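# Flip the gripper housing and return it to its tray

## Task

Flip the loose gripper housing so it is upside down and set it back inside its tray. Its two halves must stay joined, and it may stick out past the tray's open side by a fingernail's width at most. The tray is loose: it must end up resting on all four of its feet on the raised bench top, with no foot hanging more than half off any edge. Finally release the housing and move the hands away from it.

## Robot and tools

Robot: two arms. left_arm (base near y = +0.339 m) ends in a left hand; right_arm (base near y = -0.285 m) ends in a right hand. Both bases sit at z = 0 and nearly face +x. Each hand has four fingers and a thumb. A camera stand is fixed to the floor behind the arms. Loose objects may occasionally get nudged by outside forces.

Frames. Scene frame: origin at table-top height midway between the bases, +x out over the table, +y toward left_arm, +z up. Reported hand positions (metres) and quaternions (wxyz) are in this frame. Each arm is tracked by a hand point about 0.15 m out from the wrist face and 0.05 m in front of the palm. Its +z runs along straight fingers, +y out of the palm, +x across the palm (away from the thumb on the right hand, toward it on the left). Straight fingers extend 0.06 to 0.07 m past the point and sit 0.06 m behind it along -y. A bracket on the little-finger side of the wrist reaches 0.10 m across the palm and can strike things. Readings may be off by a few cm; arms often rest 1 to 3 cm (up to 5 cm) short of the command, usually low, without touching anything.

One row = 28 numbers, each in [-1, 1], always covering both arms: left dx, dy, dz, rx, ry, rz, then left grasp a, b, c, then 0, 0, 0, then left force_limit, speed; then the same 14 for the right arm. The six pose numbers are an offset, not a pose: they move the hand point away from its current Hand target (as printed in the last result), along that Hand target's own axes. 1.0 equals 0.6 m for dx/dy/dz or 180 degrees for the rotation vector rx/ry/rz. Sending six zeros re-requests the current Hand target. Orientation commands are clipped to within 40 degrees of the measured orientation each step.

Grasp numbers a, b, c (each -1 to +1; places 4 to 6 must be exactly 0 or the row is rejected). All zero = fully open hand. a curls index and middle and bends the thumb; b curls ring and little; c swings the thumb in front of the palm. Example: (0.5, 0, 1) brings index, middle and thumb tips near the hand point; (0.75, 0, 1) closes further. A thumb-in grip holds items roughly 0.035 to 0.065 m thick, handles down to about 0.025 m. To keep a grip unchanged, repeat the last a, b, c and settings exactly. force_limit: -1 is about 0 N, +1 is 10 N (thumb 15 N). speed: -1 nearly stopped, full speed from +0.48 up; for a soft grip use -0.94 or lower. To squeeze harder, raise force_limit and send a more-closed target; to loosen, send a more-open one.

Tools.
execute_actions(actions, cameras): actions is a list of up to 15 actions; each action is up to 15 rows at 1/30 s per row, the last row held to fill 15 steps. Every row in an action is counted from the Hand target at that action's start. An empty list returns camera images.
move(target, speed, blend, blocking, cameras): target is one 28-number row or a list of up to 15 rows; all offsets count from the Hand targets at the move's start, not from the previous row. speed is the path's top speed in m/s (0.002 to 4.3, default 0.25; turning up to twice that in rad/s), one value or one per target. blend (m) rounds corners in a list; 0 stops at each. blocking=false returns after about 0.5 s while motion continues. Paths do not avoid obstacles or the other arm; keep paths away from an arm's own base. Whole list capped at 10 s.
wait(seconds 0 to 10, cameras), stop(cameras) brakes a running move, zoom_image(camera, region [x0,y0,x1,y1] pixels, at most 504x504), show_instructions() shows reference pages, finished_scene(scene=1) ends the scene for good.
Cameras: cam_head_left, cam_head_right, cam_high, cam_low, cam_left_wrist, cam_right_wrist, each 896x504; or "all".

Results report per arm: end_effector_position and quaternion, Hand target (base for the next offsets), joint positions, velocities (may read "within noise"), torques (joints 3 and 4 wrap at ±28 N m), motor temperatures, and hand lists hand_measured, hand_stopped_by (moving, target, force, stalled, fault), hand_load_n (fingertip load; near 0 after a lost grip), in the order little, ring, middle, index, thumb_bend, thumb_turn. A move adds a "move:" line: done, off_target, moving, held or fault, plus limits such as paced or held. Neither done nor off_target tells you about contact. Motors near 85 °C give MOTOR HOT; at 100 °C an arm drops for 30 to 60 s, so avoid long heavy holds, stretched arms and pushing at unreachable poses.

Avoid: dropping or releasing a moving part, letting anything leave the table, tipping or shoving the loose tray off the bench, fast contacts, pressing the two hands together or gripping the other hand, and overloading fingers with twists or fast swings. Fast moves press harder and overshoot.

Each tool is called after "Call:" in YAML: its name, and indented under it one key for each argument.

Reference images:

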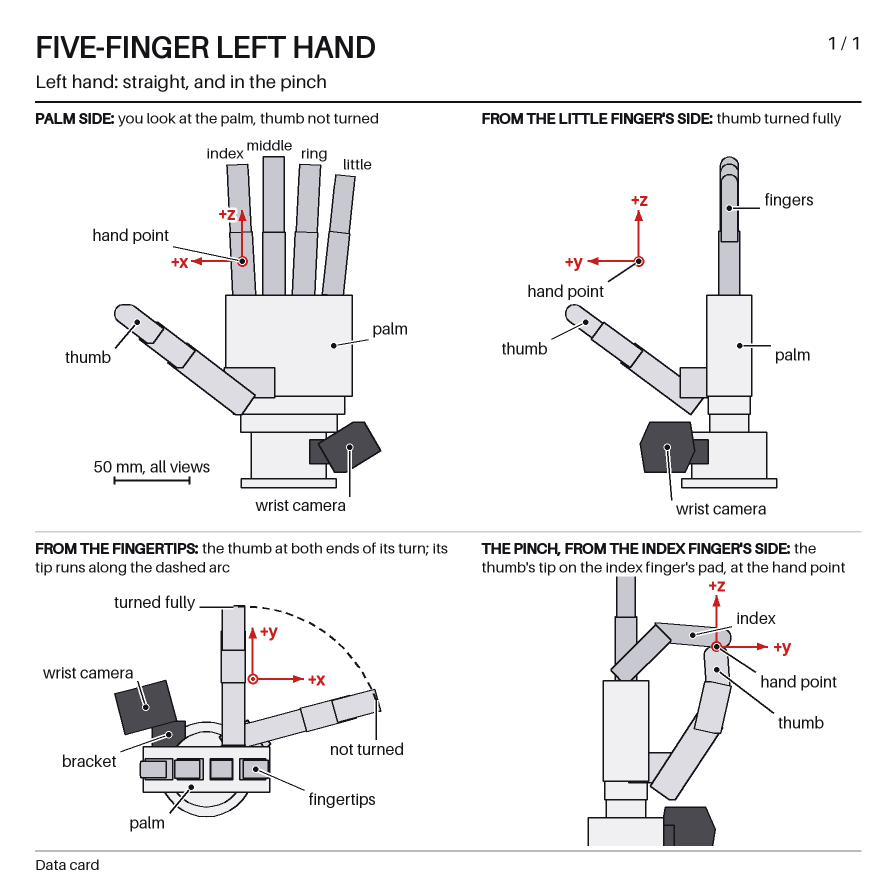

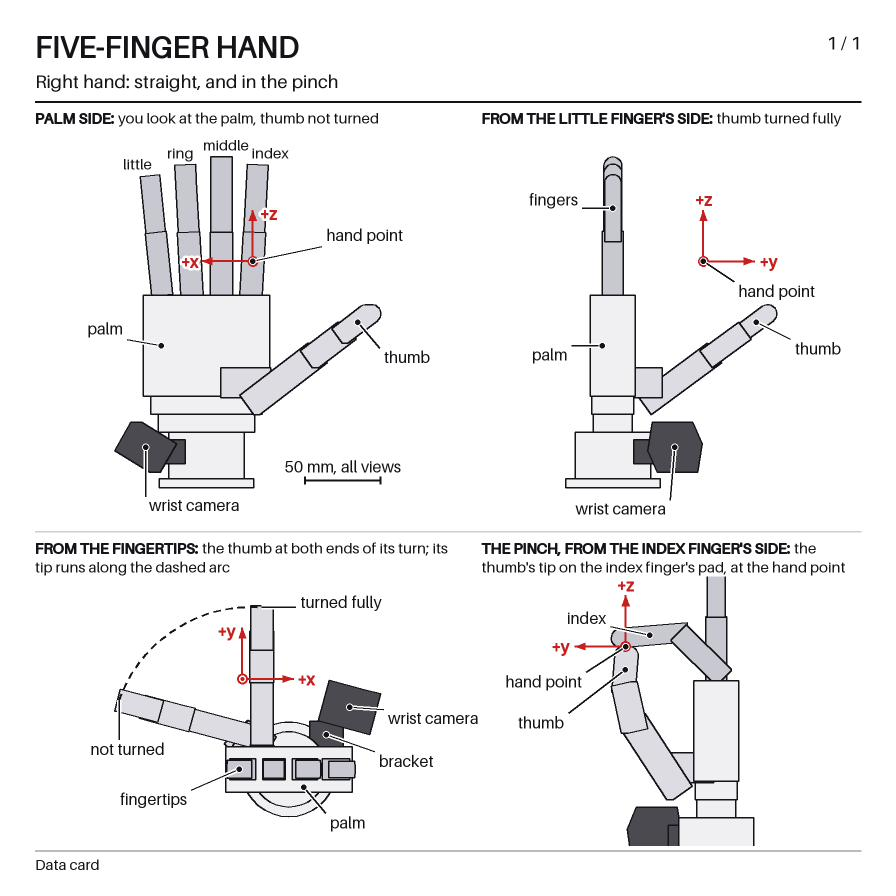

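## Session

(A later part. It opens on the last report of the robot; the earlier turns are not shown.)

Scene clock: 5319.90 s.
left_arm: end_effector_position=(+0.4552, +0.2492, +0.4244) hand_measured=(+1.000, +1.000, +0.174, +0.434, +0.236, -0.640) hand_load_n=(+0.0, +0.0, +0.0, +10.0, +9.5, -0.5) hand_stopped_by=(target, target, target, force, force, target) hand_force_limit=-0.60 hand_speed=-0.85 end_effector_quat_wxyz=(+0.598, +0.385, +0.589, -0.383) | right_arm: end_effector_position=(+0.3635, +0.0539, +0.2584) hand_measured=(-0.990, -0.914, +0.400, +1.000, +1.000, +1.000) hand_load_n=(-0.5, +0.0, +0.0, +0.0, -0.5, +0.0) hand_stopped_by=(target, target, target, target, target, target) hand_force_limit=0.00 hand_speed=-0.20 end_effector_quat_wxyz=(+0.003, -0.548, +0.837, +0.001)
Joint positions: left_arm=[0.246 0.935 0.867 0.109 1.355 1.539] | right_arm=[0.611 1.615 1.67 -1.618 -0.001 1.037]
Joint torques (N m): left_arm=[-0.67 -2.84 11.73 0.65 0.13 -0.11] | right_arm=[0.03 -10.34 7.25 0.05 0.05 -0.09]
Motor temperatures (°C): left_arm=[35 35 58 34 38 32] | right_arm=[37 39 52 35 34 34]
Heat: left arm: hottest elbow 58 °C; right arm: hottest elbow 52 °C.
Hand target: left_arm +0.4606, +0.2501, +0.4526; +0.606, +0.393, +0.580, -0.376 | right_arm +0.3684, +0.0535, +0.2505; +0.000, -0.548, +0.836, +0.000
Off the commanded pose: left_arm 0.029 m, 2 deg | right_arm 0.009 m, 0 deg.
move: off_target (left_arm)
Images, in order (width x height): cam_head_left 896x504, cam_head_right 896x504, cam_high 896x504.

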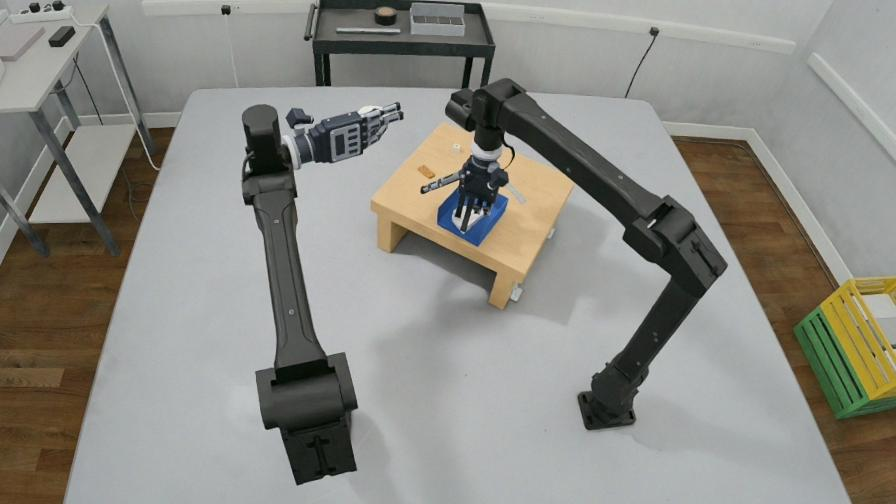

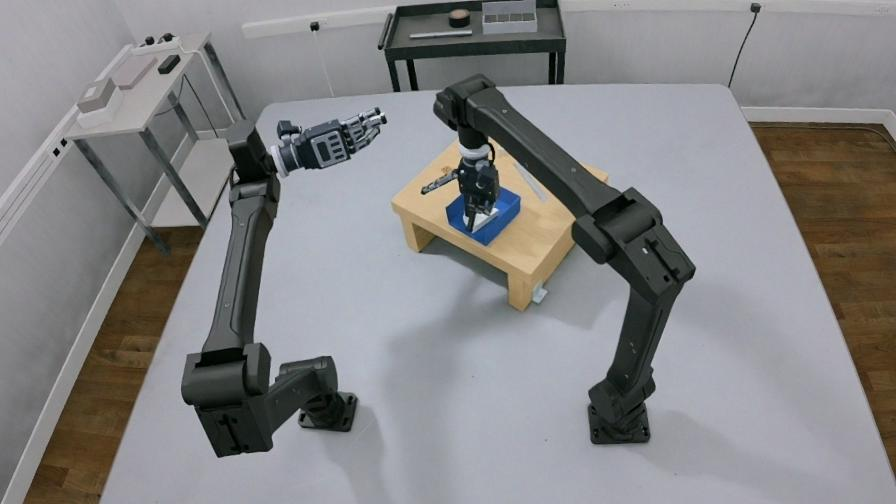

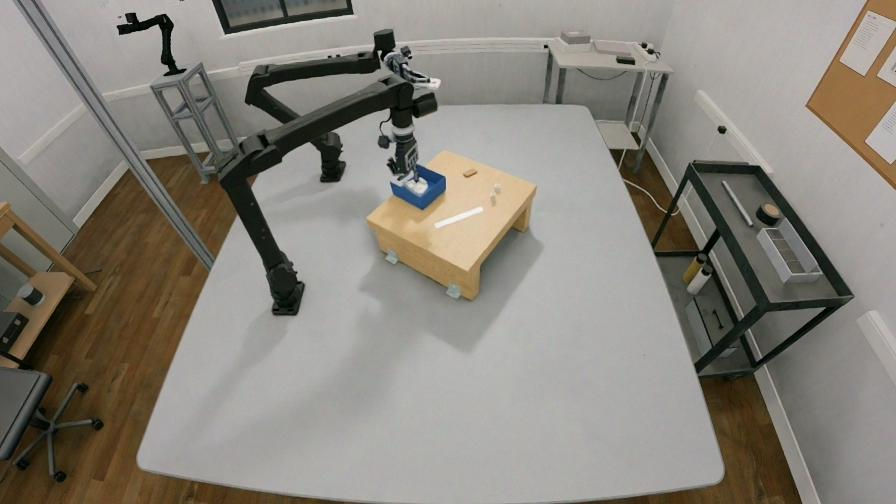

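Call:
move:
  target: [0,0,0,0,0,0, 0.6,-1,0.82,0,0,0, -0.6,-0.85, 0.0418,0.0222,-0.0025,0,0,0, 0.1,1,-1,0,0,0, 0.0,-0.2]
  speed: 0.03
  cameras: ["cam_head_left","cam_head_right","cam_high"]

Call:
zoom_image:
  camera: "cam_head_left"
  region: [440, 190, 500, 240]

Call:
zoom_image:
  camera: "cam_head_right"
  region: [450, 190, 510, 240]

Call:
zoom_image:
  camera: "cam_high"
  region: [390, 155, 450, 215]

Scene clock: 5336.00 s.
left_arm: end_effector_position=(+0.4552, +0.2492, +0.4244) hand_measured=(+1.000, +1.000, +0.174, +0.434, +0.236, -0.640) hand_load_n=(+0.0, +0.0, +0.0, +10.0, +9.0, +0.0) hand_stopped_by=(target, target, target, force, force, target) hand_force_limit=-0.60 hand_speed=-0.85 end_effector_quat_wxyz=(+0.598, +0.385, +0.589, -0.383) | right_arm: end_effector_position=(+0.3463, +0.0410, +0.2566) hand_measured=(-0.990, -0.914, +0.400, +1.000, +1.000, +1.000) hand_load_n=(+0.0, +0.0, +0.0, +0.0, +0.0, +0.0) hand_stopped_by=(target, target, target, target, target, target) hand_force_limit=0.00 hand_speed=-0.20 end_effector_quat_wxyz=(+0.004, -0.548, +0.837, +0.001)
Joint positions: left_arm=[0.246 0.935 0.867 0.109 1.355 1.539] | right_arm=[0.61 1.557 1.595 -1.601 -0.001 1.037]
Joint torques (N m): left_arm=[-0.79 -2.9 11.71 0.61 0.13 -0.11] | right_arm=[-0.15 -10.7 6.37 -0.18 0.05 -0.12]
Motor temperatures (°C): left_arm=[35 35 58 34 38 32] | right_arm=[37 39 52 35 34 34]
Heat: left arm: hottest elbow 58 °C; right arm: hottest elbow 52 °C.
Hand target: left_arm +0.4606, +0.2501, +0.4526; +0.606, +0.393, +0.580, -0.376 | right_arm +0.3461, +0.0358, +0.2520; +0.000, -0.548, +0.836, +0.000
Off the commanded pose: left_arm 0.029 m, 2 deg | right_arm 0.007 m, 0 deg.
move: off_target (left_arm)
Images, in order (width x height): cam_head_left 896x504, cam_head_right 896x504, cam_high 896x504.

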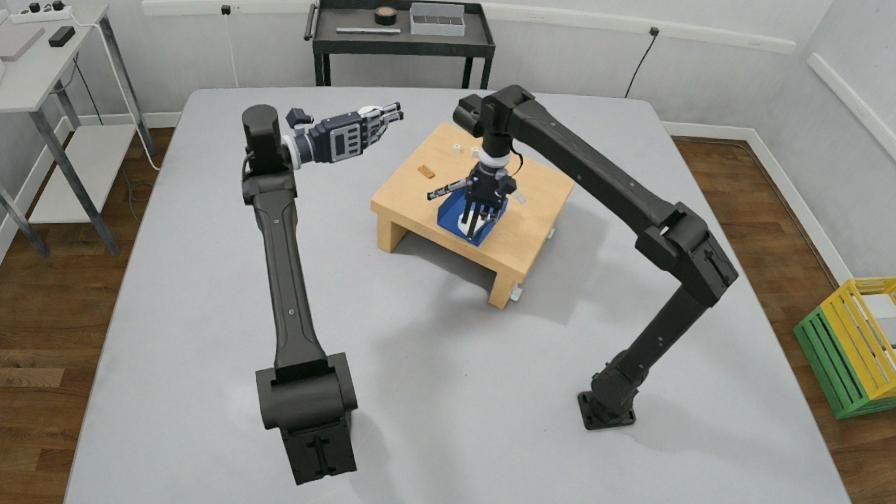

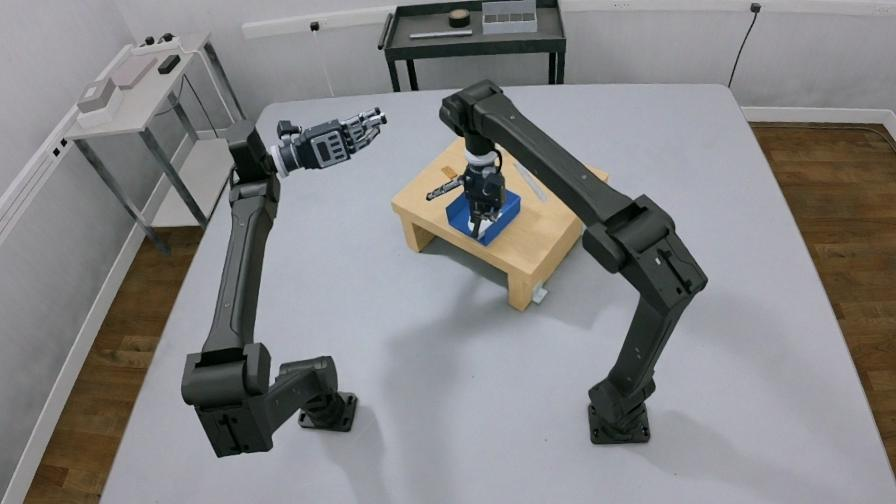

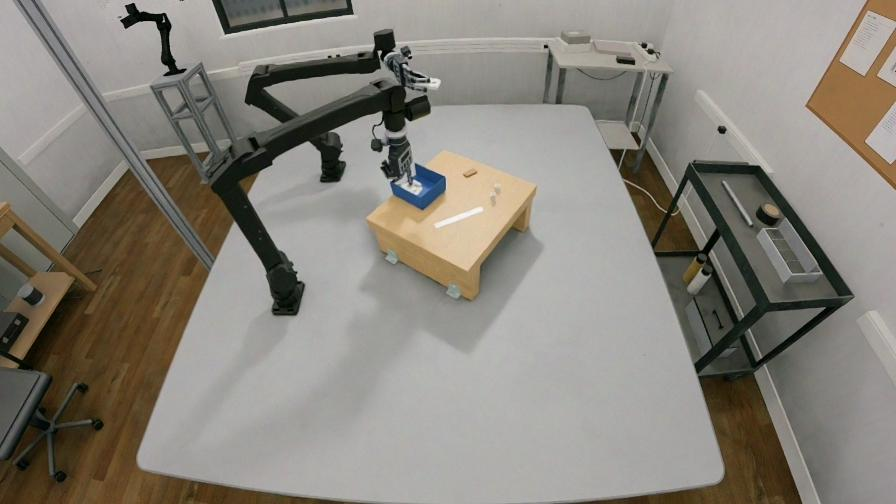

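Scaled by 8.400 from the camera's 896x504 image, which has a finer 1280x720 frame.

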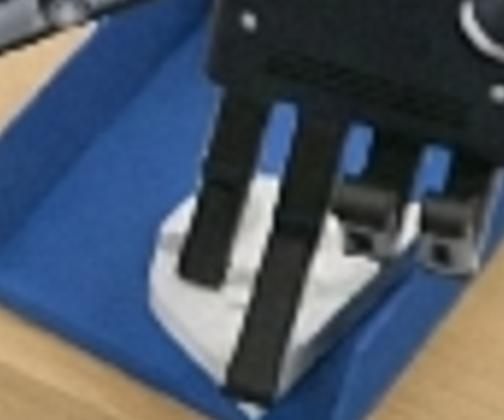

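Scaled by 8.400 from the camera's 896x504 image, which has a finer 1280x720 frame.

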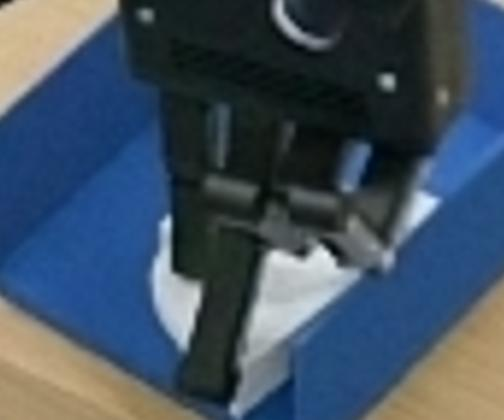

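Scaled by 8.400 from the camera's 896x504 image, which has a finer 1280x720 frame.

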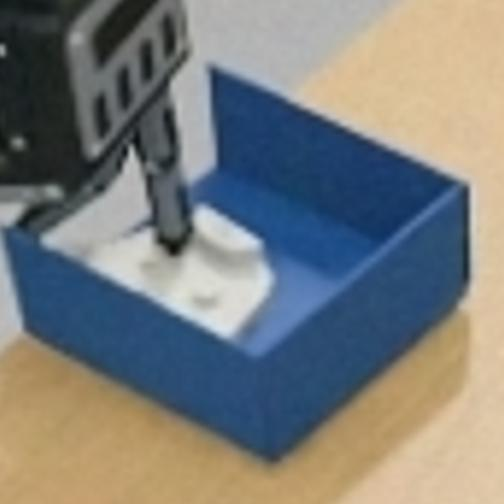

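Call:
move:
  target: [0,0,0,0,0,0, 0.6,-1,0.82,0,0,0, -0.6,-0.85, 0,0.01,-0.13,0,0,0, 0.1,1,-1,0,0,0, 0.0,-0.2]
  speed: 0.06
  cameras: ["cam_head_left","cam_head_right","cam_high"]

Call:
zoom_image:
  camera: "cam_head_left"
  region: [430, 170, 520, 250]

Call:
zoom_image:
  camera: "cam_head_right"
  region: [435, 170, 525, 250]

Call:
zoom_image:
  camera: "cam_high"
  region: [390, 155, 450, 215]

Scene clock: 5347.90 s.
left_arm: end_effector_position=(+0.4552, +0.2492, +0.4244) hand_measured=(+1.000, +1.000, +0.174, +0.434, +0.236, -0.640) hand_load_n=(+0.0, +0.0, +0.0, +10.0, +9.0, +0.0) hand_stopped_by=(target, target, target, force, force, target) hand_force_limit=-0.60 hand_speed=-0.85 end_effector_quat_wxyz=(+0.598, +0.385, +0.589, -0.383) | right_arm: end_effector_position=(+0.3352, +0.0359, +0.3061) hand_measured=(-0.990, -0.914, +0.400, +1.000, +1.000, +1.000) hand_load_n=(+0.0, +0.0, +0.0, +0.0, +0.0, +0.0) hand_stopped_by=(target, target, target, target, target, target) hand_force_limit=0.00 hand_speed=-0.20 end_effector_quat_wxyz=(+0.022, -0.548, +0.836, +0.008)
Joint positions: left_arm=[0.246 0.935 0.867 0.109 1.355 1.539] | right_arm=[0.61 1.512 1.671 -1.686 -0.013 1.037]
Joint torques (N m): left_arm=[-0.79 -2.96 11.74 0.64 0.13 -0.11] | right_arm=[0.26 -10.93 11.23 -0.57 -0.07 -0.03]
Motor temperatures (°C): left_arm=[35 35 59 34 38 32] | right_arm=[37 39 52 35 34 34]
Heat: left arm: hottest elbow 59 °C; right arm: hottest elbow 52 °C.
Hand target: left_arm +0.4606, +0.2501, +0.4526; +0.606, +0.393, +0.580, -0.376 | right_arm +0.3407, +0.0383, +0.3298; +0.000, -0.548, +0.836, +0.000
Off the commanded pose: left_arm 0.029 m, 2 deg | right_arm 0.025 m, 3 deg.
joint sent to its limit (right arm) — joint 4 (wrist pitch), lower limit. The joint targets are off in orientation, not in position.
move: off_target (left_arm, right_arm)
Images, in order (width x height): cam_head_left 896x504, cam_head_right 896x504, cam_high 896x504.

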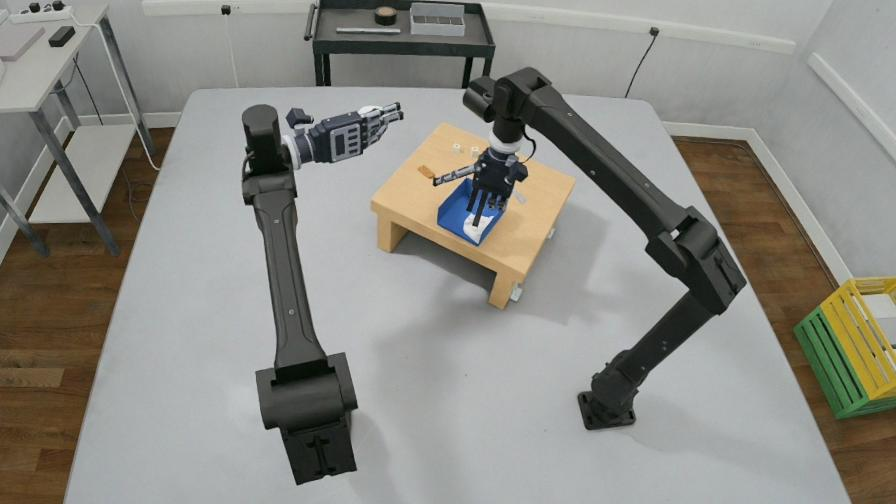

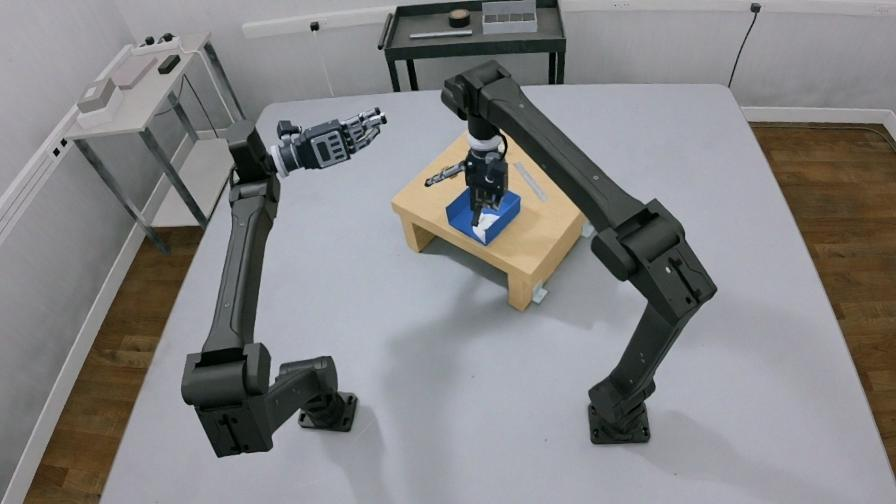

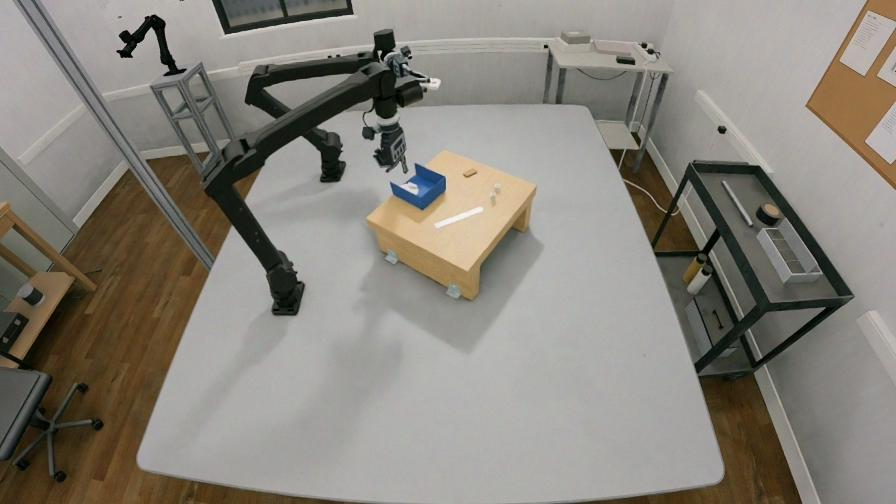

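Scaled by 5.600 from the camera's 896x504 image, which has a finer 1280x720 frame.

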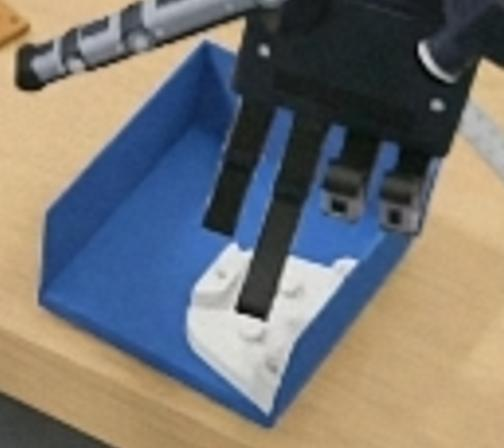

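Scaled by 5.600 from the camera's 896x504 image, which has a finer 1280x720 frame.

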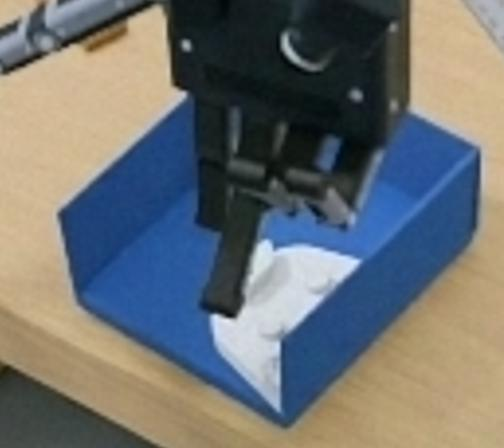

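Scaled by 8.400 from the camera's 896x504 image, which has a finer 1280x720 frame.

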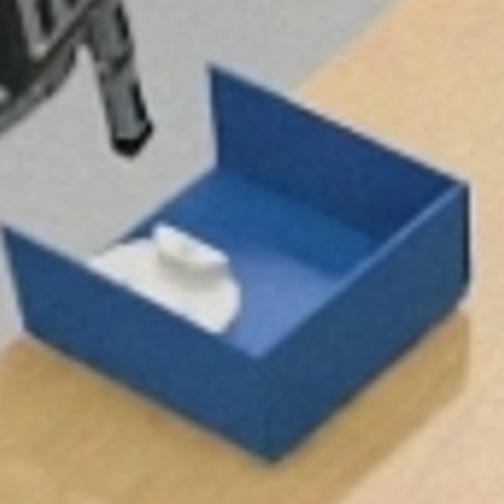

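Call:
move:
  target:
    - [0,0,0,0,0,0, 0.6,-1,0.82,0,0,0, -0.6,-0.85, 0.0246,-0.0476,0.03,0,0,0, 0.1,1,-1,0,0,0, 0.0,-0.2]
    - [0,0,0,0,0,0, 0.6,-1,0.82,0,0,0, -0.6,-0.85, 0.0246,-0.0476,0.11,0,0,0, 0.1,1,-1,0,0,0, 0.0,-0.2]
  speed: 0.06
  cameras: ["cam_head_left","cam_head_right","cam_high"]

Call:
zoom_image:
  camera: "cam_head_left"
  region: [440, 190, 500, 250]

Call:
zoom_image:
  camera: "cam_head_right"
  region: [450, 190, 510, 250]

Call:
zoom_image:
  camera: "cam_high"
  region: [390, 155, 450, 215]

Scene clock: 5405.97 s.
left_arm: end_effector_position=(+0.4552, +0.2492, +0.4244) hand_measured=(+1.000, +1.000, +0.174, +0.434, +0.236, -0.640) hand_load_n=(+0.0, +0.0, +0.0, +10.0, +9.5, -0.5) hand_stopped_by=(target, target, target, force, force, target) hand_force_limit=-0.60 hand_speed=-0.85 end_effector_quat_wxyz=(+0.598, +0.385, +0.589, -0.383) | right_arm: end_effector_position=(+0.3581, +0.0130, +0.2696) hand_measured=(-0.990, -0.914, +0.400, +1.000, +1.000, +1.000) hand_load_n=(+0.0, +0.0, +0.0, +0.0, +0.0, +0.0) hand_stopped_by=(target, target, target, target, target, target) hand_force_limit=0.00 hand_speed=-0.20 end_effector_quat_wxyz=(+0.002, -0.545, +0.839, +0.001)
Joint positions: left_arm=[0.246 0.935 0.867 0.109 1.355 1.539] | right_arm=[0.545 1.545 1.615 -1.638 -0.002 0.98]
Joint torques (N m): left_arm=[-0.62 -2.84 11.74 0.61 0.13 -0.11] | right_arm=[0.38 -9.7 7.3 -0.02 0.09 -0.13]
Motor temperatures (°C): left_arm=[35 35 60 34 38 32] | right_arm=[37 40 55 35 34 34]
Heat: left arm: hottest elbow 60 °C; right arm: hottest elbow 55 °C.
Hand target: left_arm +0.4606, +0.2501, +0.4526; +0.606, +0.393, +0.580, -0.376 | right_arm +0.3610, +0.0132, +0.2640; +0.000, -0.548, +0.836, +0.000
Off the commanded pose: left_arm 0.029 m, 2 deg | right_arm 0.006 m, 1 deg.
move: off_target (left_arm)
Images, in order (width x height): cam_head_left 896x504, cam_head_right 896x504, cam_high 896x504.

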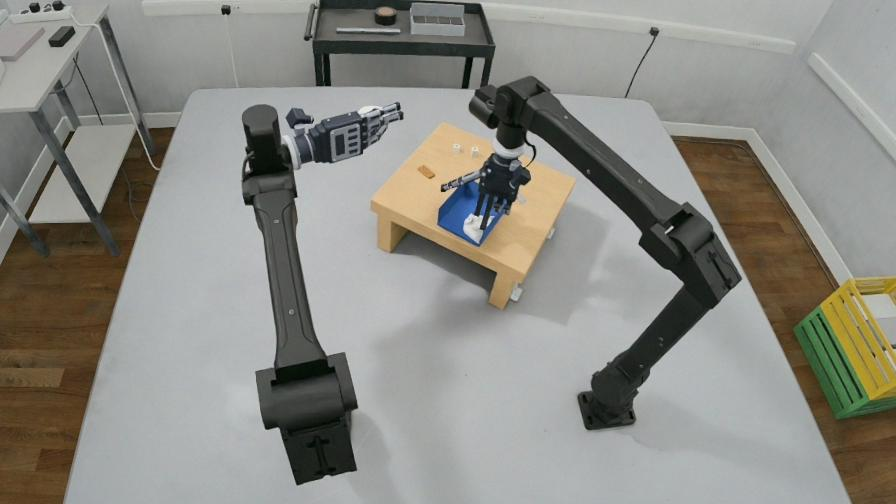

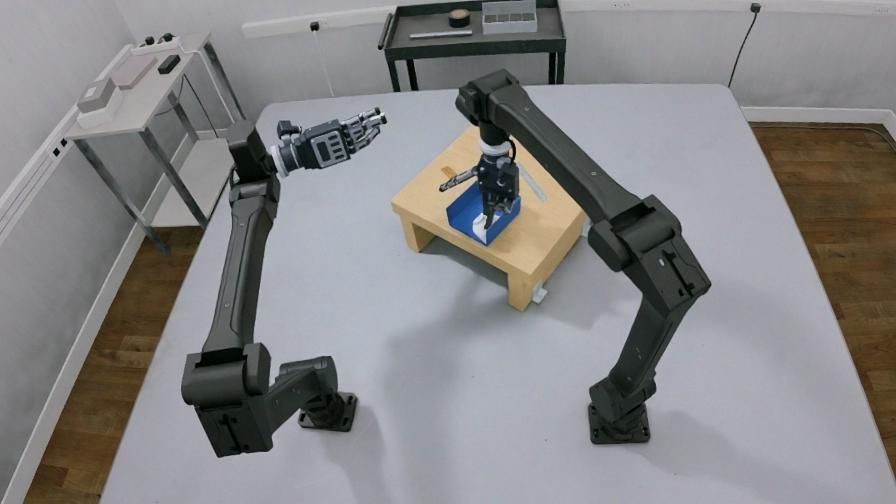

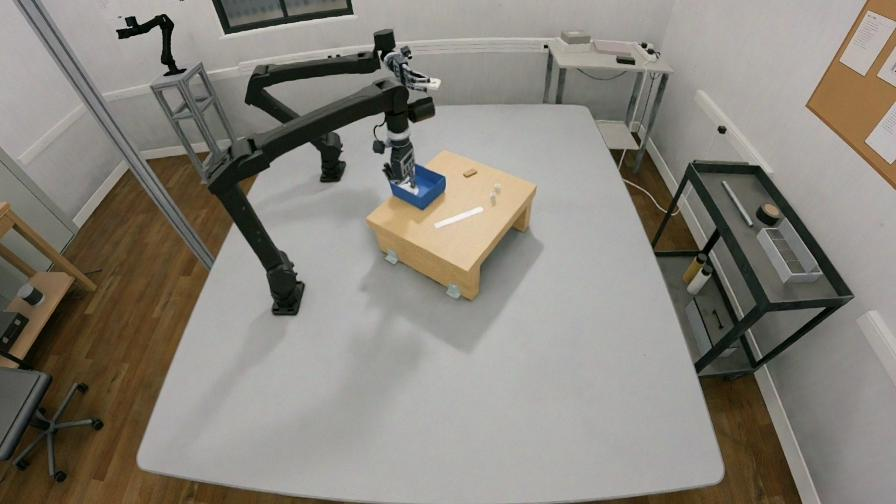

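Scaled by 8.400 from the camera's 896x504 image, which has a finer 1280x720 frame.

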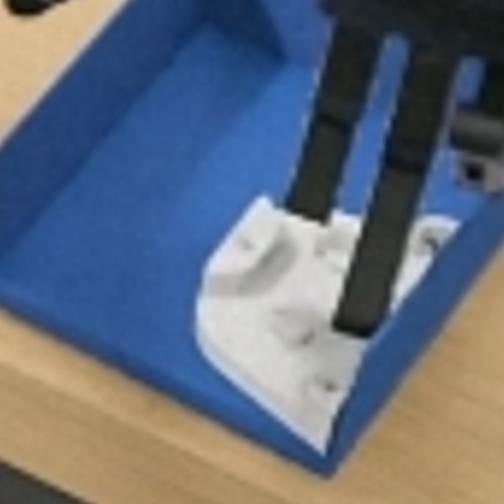

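Scaled by 8.400 from the camera's 896x504 image, which has a finer 1280x720 frame.

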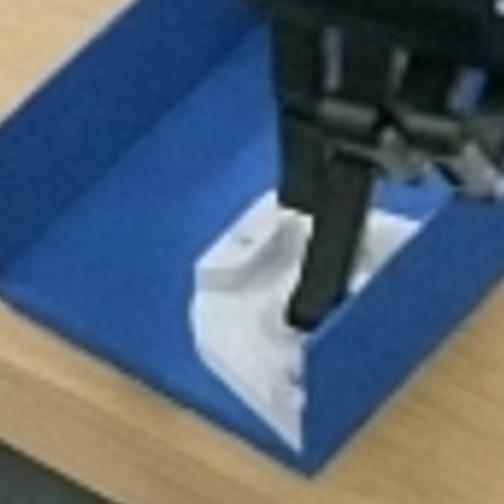

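Scaled by 8.400 from the camera's 896x504 image, which has a finer 1280x720 frame.

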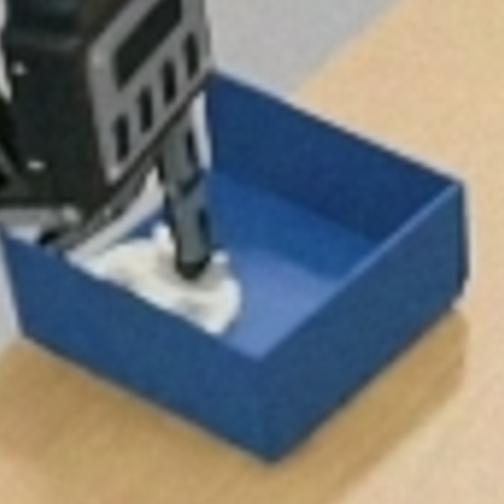

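Call:
move:
  target:
    - [0,0,0,0,0,0, 0.6,-1,0.82,0,0,0, -0.6,-0.85, 0.0,0.0,-0.12,0,0,0, 0.1,1,-1,0,0,0, 0.0,-0.2]
    - [0,0,0,0,0,0, 0.6,-1,0.82,0,0,0, -0.6,-0.85, -0.0736,-0.0206,-0.12,0,0,0.2778, 0.1,1,-1,0,0,0, 0.0,-0.2]
  speed: [0.06,0.12]
  cameras: ["cam_head_left","cam_head_right","cam_high"]

Call:
zoom_image:
  camera: "cam_head_left"
  region: [430, 170, 520, 250]

Call:
zoom_image:
  camera: "cam_head_right"
  region: [435, 170, 525, 250]

Scene clock: 5477.93 s.
left_arm: end_effector_position=(+0.4552, +0.2492, +0.4244) hand_measured=(+1.000, +1.000, +0.174, +0.434, +0.236, -0.640) hand_load_n=(+0.0, +0.0, +0.0, +10.0, +9.0, -0.5) hand_stopped_by=(target, target, target, force, force, target) hand_force_limit=-0.60 hand_speed=-0.85 end_effector_quat_wxyz=(+0.598, +0.385, +0.589, -0.383) | right_arm: end_effector_position=(+0.3940, +0.0470, +0.3195) hand_measured=(-0.990, -0.914, +0.400, +1.000, +1.000, +1.000) hand_load_n=(+0.0, +0.0, +0.0, +0.0, +0.0, +0.0) hand_stopped_by=(target, target, target, target, target, target) hand_force_limit=0.00 hand_speed=-0.20 end_effector_quat_wxyz=(+0.029, -0.145, +0.989, +0.019)
Joint positions: left_arm=[0.246 0.935 0.867 0.109 1.355 1.539] | right_arm=[0.602 1.502 1.687 -1.686 -0.007 1.898]
Joint torques (N m): left_arm=[-0.79 -2.73 11.73 0.62 0.14 -0.1] | right_arm=[1.32 -11.05 8.91 -0.51 -0.06 0.12]
Motor temperatures (°C): left_arm=[35 35 61 34 38 32] | right_arm=[37 40 52 35 34 34]
Heat: left arm: hottest elbow 61 °C; right arm: hottest elbow 52 °C.
Hand target: left_arm +0.4606, +0.2501, +0.4526; +0.606, +0.393, +0.580, -0.376 | right_arm +0.3901, +0.0488, +0.3359; +0.000, -0.143, +0.990, +0.000
Off the commanded pose: left_arm 0.029 m, 2 deg | right_arm 0.017 m, 4 deg.
joint sent to its limit (right arm) — joint 4 (wrist pitch), lower limit. The joint targets are off in orientation, not in position.
move: off_target (left_arm, right_arm)
Images, in order (width x height): cam_head_left 896x504, cam_head_right 896x504, cam_high 896x504.

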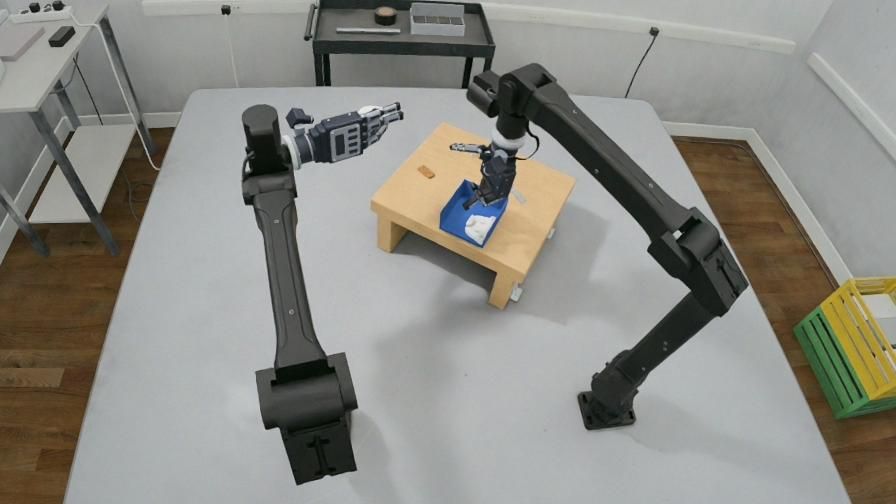

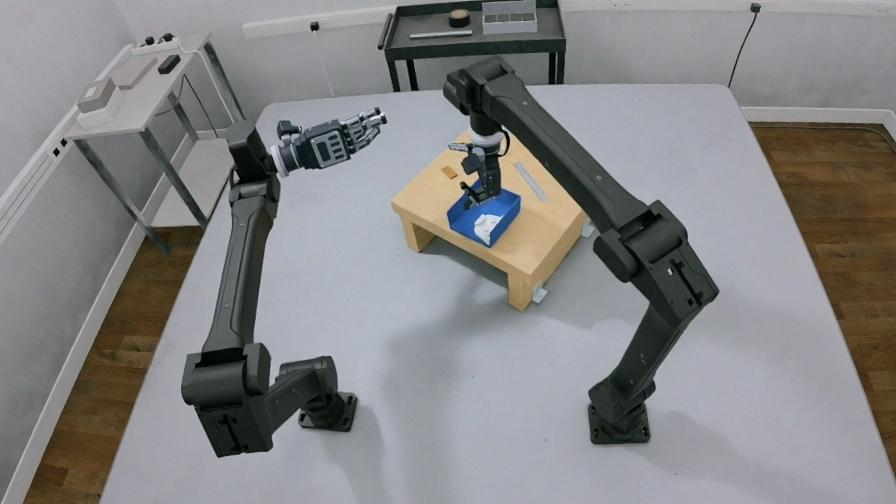

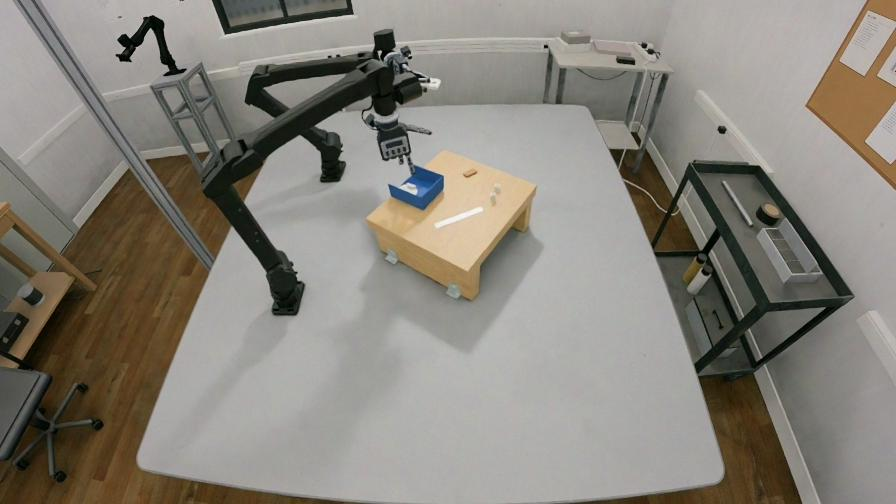

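Scaled by 5.600 from the camera's 896x504 image, which has a finer 1280x720 frame.

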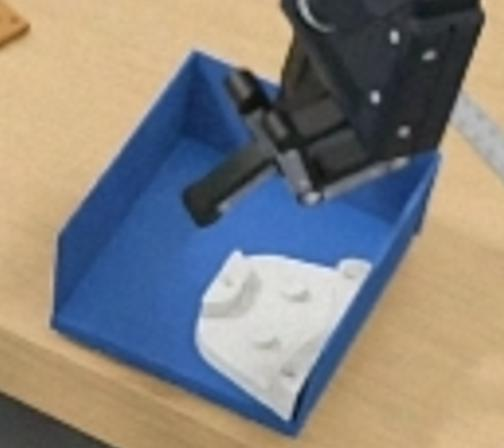

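Scaled by 5.600 from the camera's 896x504 image, which has a finer 1280x720 frame.

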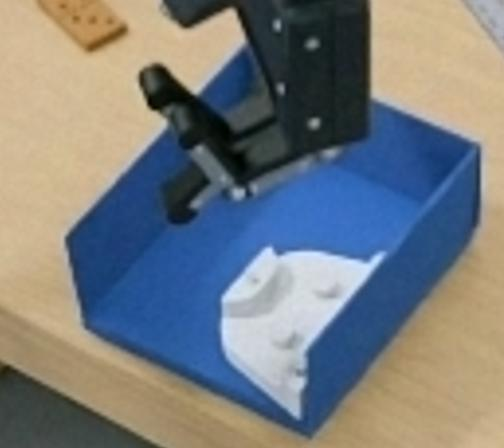

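Call:
zoom_image:
  camera: "cam_head_left"
  region: [455, 175, 515, 215]

Call:
zoom_image:
  camera: "cam_head_right"
  region: [455, 170, 515, 220]

Call:
zoom_image:
  camera: "cam_high"
  region: [370, 110, 460, 220]

Scaled by 8.400 from the camera's 896x504 image, which has a finer 1280x720 frame.

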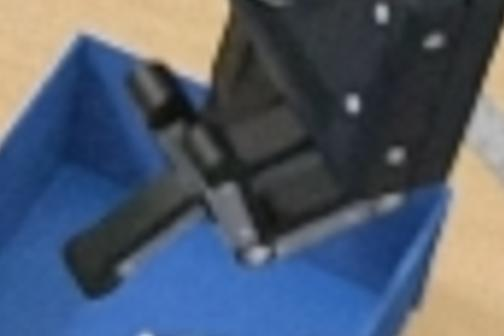

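Scaled by 8.400 from the camera's 896x504 image, which has a finer 1280x720 frame.

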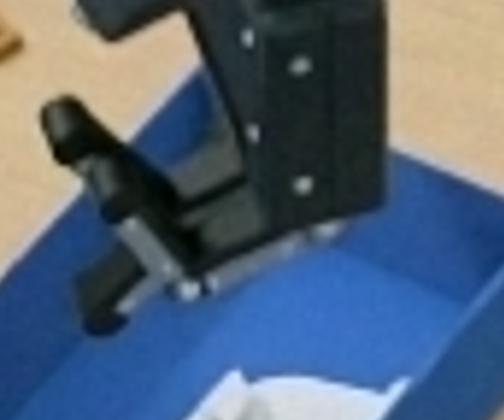

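Scaled by 4.582 from the camera's 896x504 image, which has a finer 1280x720 frame.

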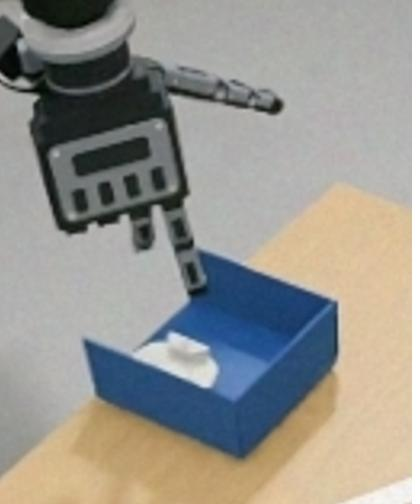

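Call:
move:
  target: [0,0,0,0,0,0, 0.6,-1,0.82,0,0,0, -0.6,-0.85, -0.0039,-0.0069,0.1017,0,0,0, 0.1,1,-1,0,0,0, 0.0,-0.2]
  speed: 0.06
  cameras: ["cam_head_left","cam_head_right","cam_high"]

Call:
zoom_image:
  camera: "cam_head_left"
  region: [440, 190, 500, 250]

Call:
zoom_image:
  camera: "cam_head_right"
  region: [450, 190, 510, 250]

Call:
zoom_image:
  camera: "cam_high"
  region: [385, 150, 445, 210]

Scene clock: 5565.57 s.
left_arm: end_effector_position=(+0.4552, +0.2492, +0.4244) hand_measured=(+1.000, +1.000, +0.174, +0.434, +0.236, -0.640) hand_load_n=(+0.0, +0.0, +0.0, +10.0, +9.5, -0.5) hand_stopped_by=(target, target, target, force, force, target) hand_force_limit=-0.60 hand_speed=-0.85 end_effector_quat_wxyz=(+0.598, +0.385, +0.589, -0.383) | right_arm: end_effector_position=(+0.3905, +0.0431, +0.2794) hand_measured=(-0.990, -0.914, +0.400, +1.000, +1.000, +1.000) hand_load_n=(+0.0, +0.0, +0.0, +0.0, +0.0, +0.5) hand_stopped_by=(target, target, target, target, target, target) hand_force_limit=0.00 hand_speed=-0.20 end_effector_quat_wxyz=(+0.000, -0.145, +0.989, +0.001)
Joint positions: left_arm=[0.246 0.935 0.867 0.109 1.355 1.539] | right_arm=[0.602 1.524 1.617 -1.664 -0.001 1.898]
Joint torques (N m): left_arm=[-0.85 -2.84 11.71 0.62 0.14 -0.11] | right_arm=[0.73 -9.52 7.39 0.05 0.08 0.04]
Motor temperatures (°C): left_arm=[35 35 61 34 38 32] | right_arm=[37 41 51 35 34 34]
Heat: left arm: hottest elbow 61 °C; right arm: hottest elbow 51 °C.
Hand target: left_arm +0.4606, +0.2501, +0.4526; +0.606, +0.393, +0.580, -0.376 | right_arm +0.3935, +0.0454, +0.2749; +0.000, -0.143, +0.990, +0.000
Off the commanded pose: left_arm 0.029 m, 2 deg | right_arm 0.006 m, 0 deg.
move: off_target (left_arm)
Images, in order (width x height): cam_head_left 896x504, cam_head_right 896x504, cam_high 896x504.

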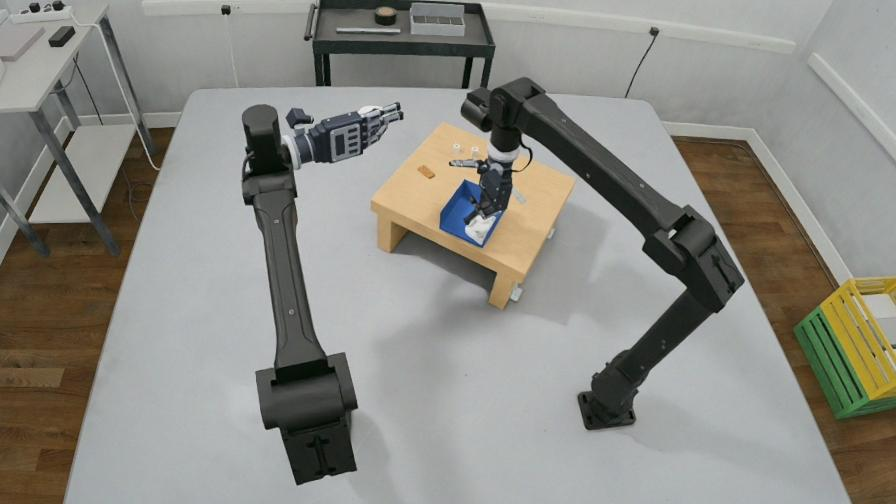

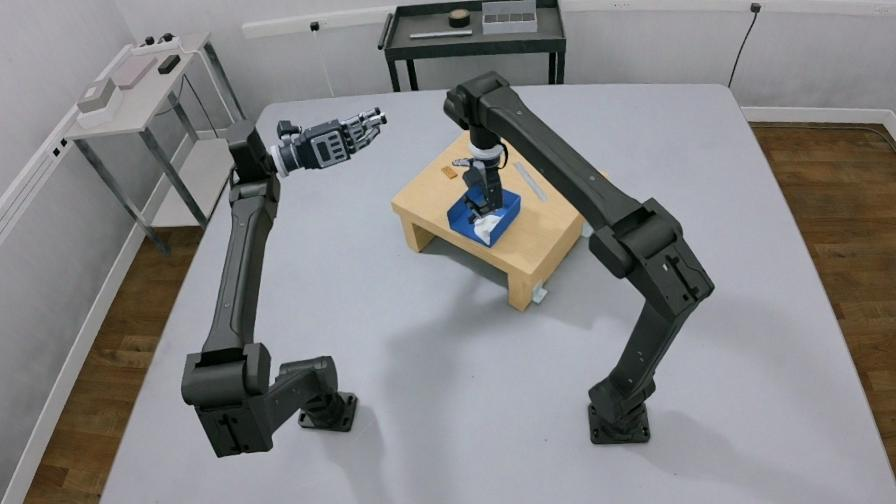

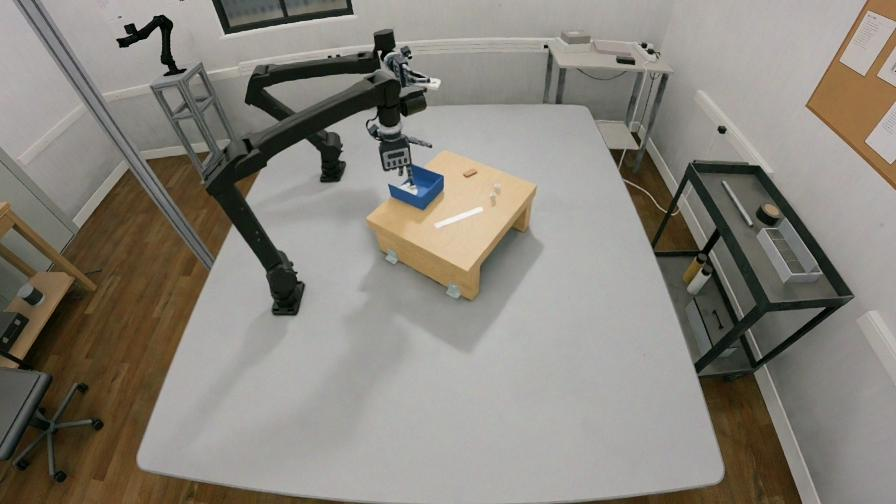

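Scaled by 8.400 from the camera's 896x504 image, which has a finer 1280x720 frame.

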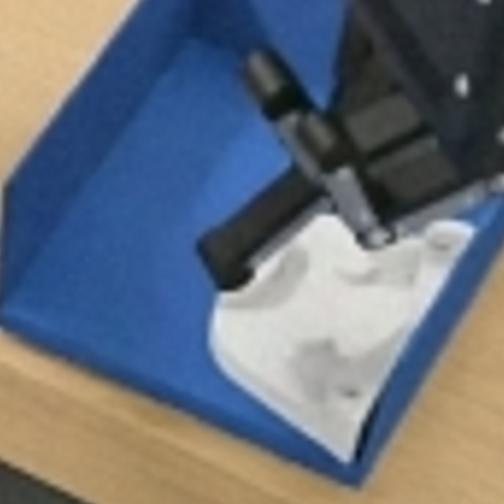

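Scaled by 8.400 from the camera's 896x504 image, which has a finer 1280x720 frame.

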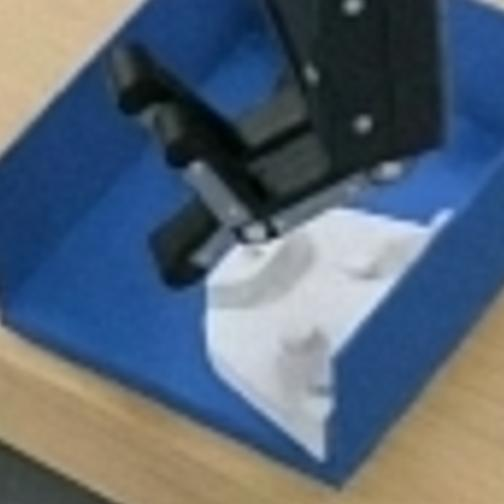

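Scaled by 8.400 from the camera's 896x504 image, which has a finer 1280x720 frame.

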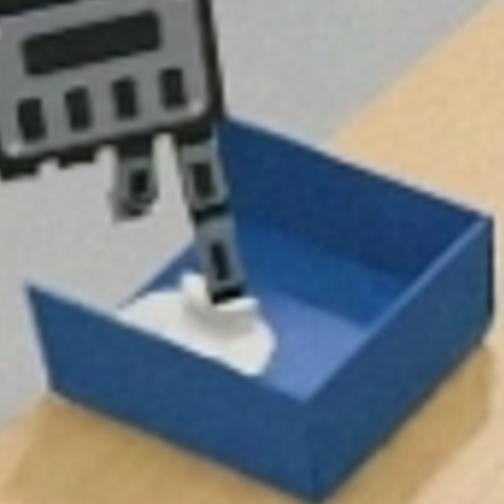

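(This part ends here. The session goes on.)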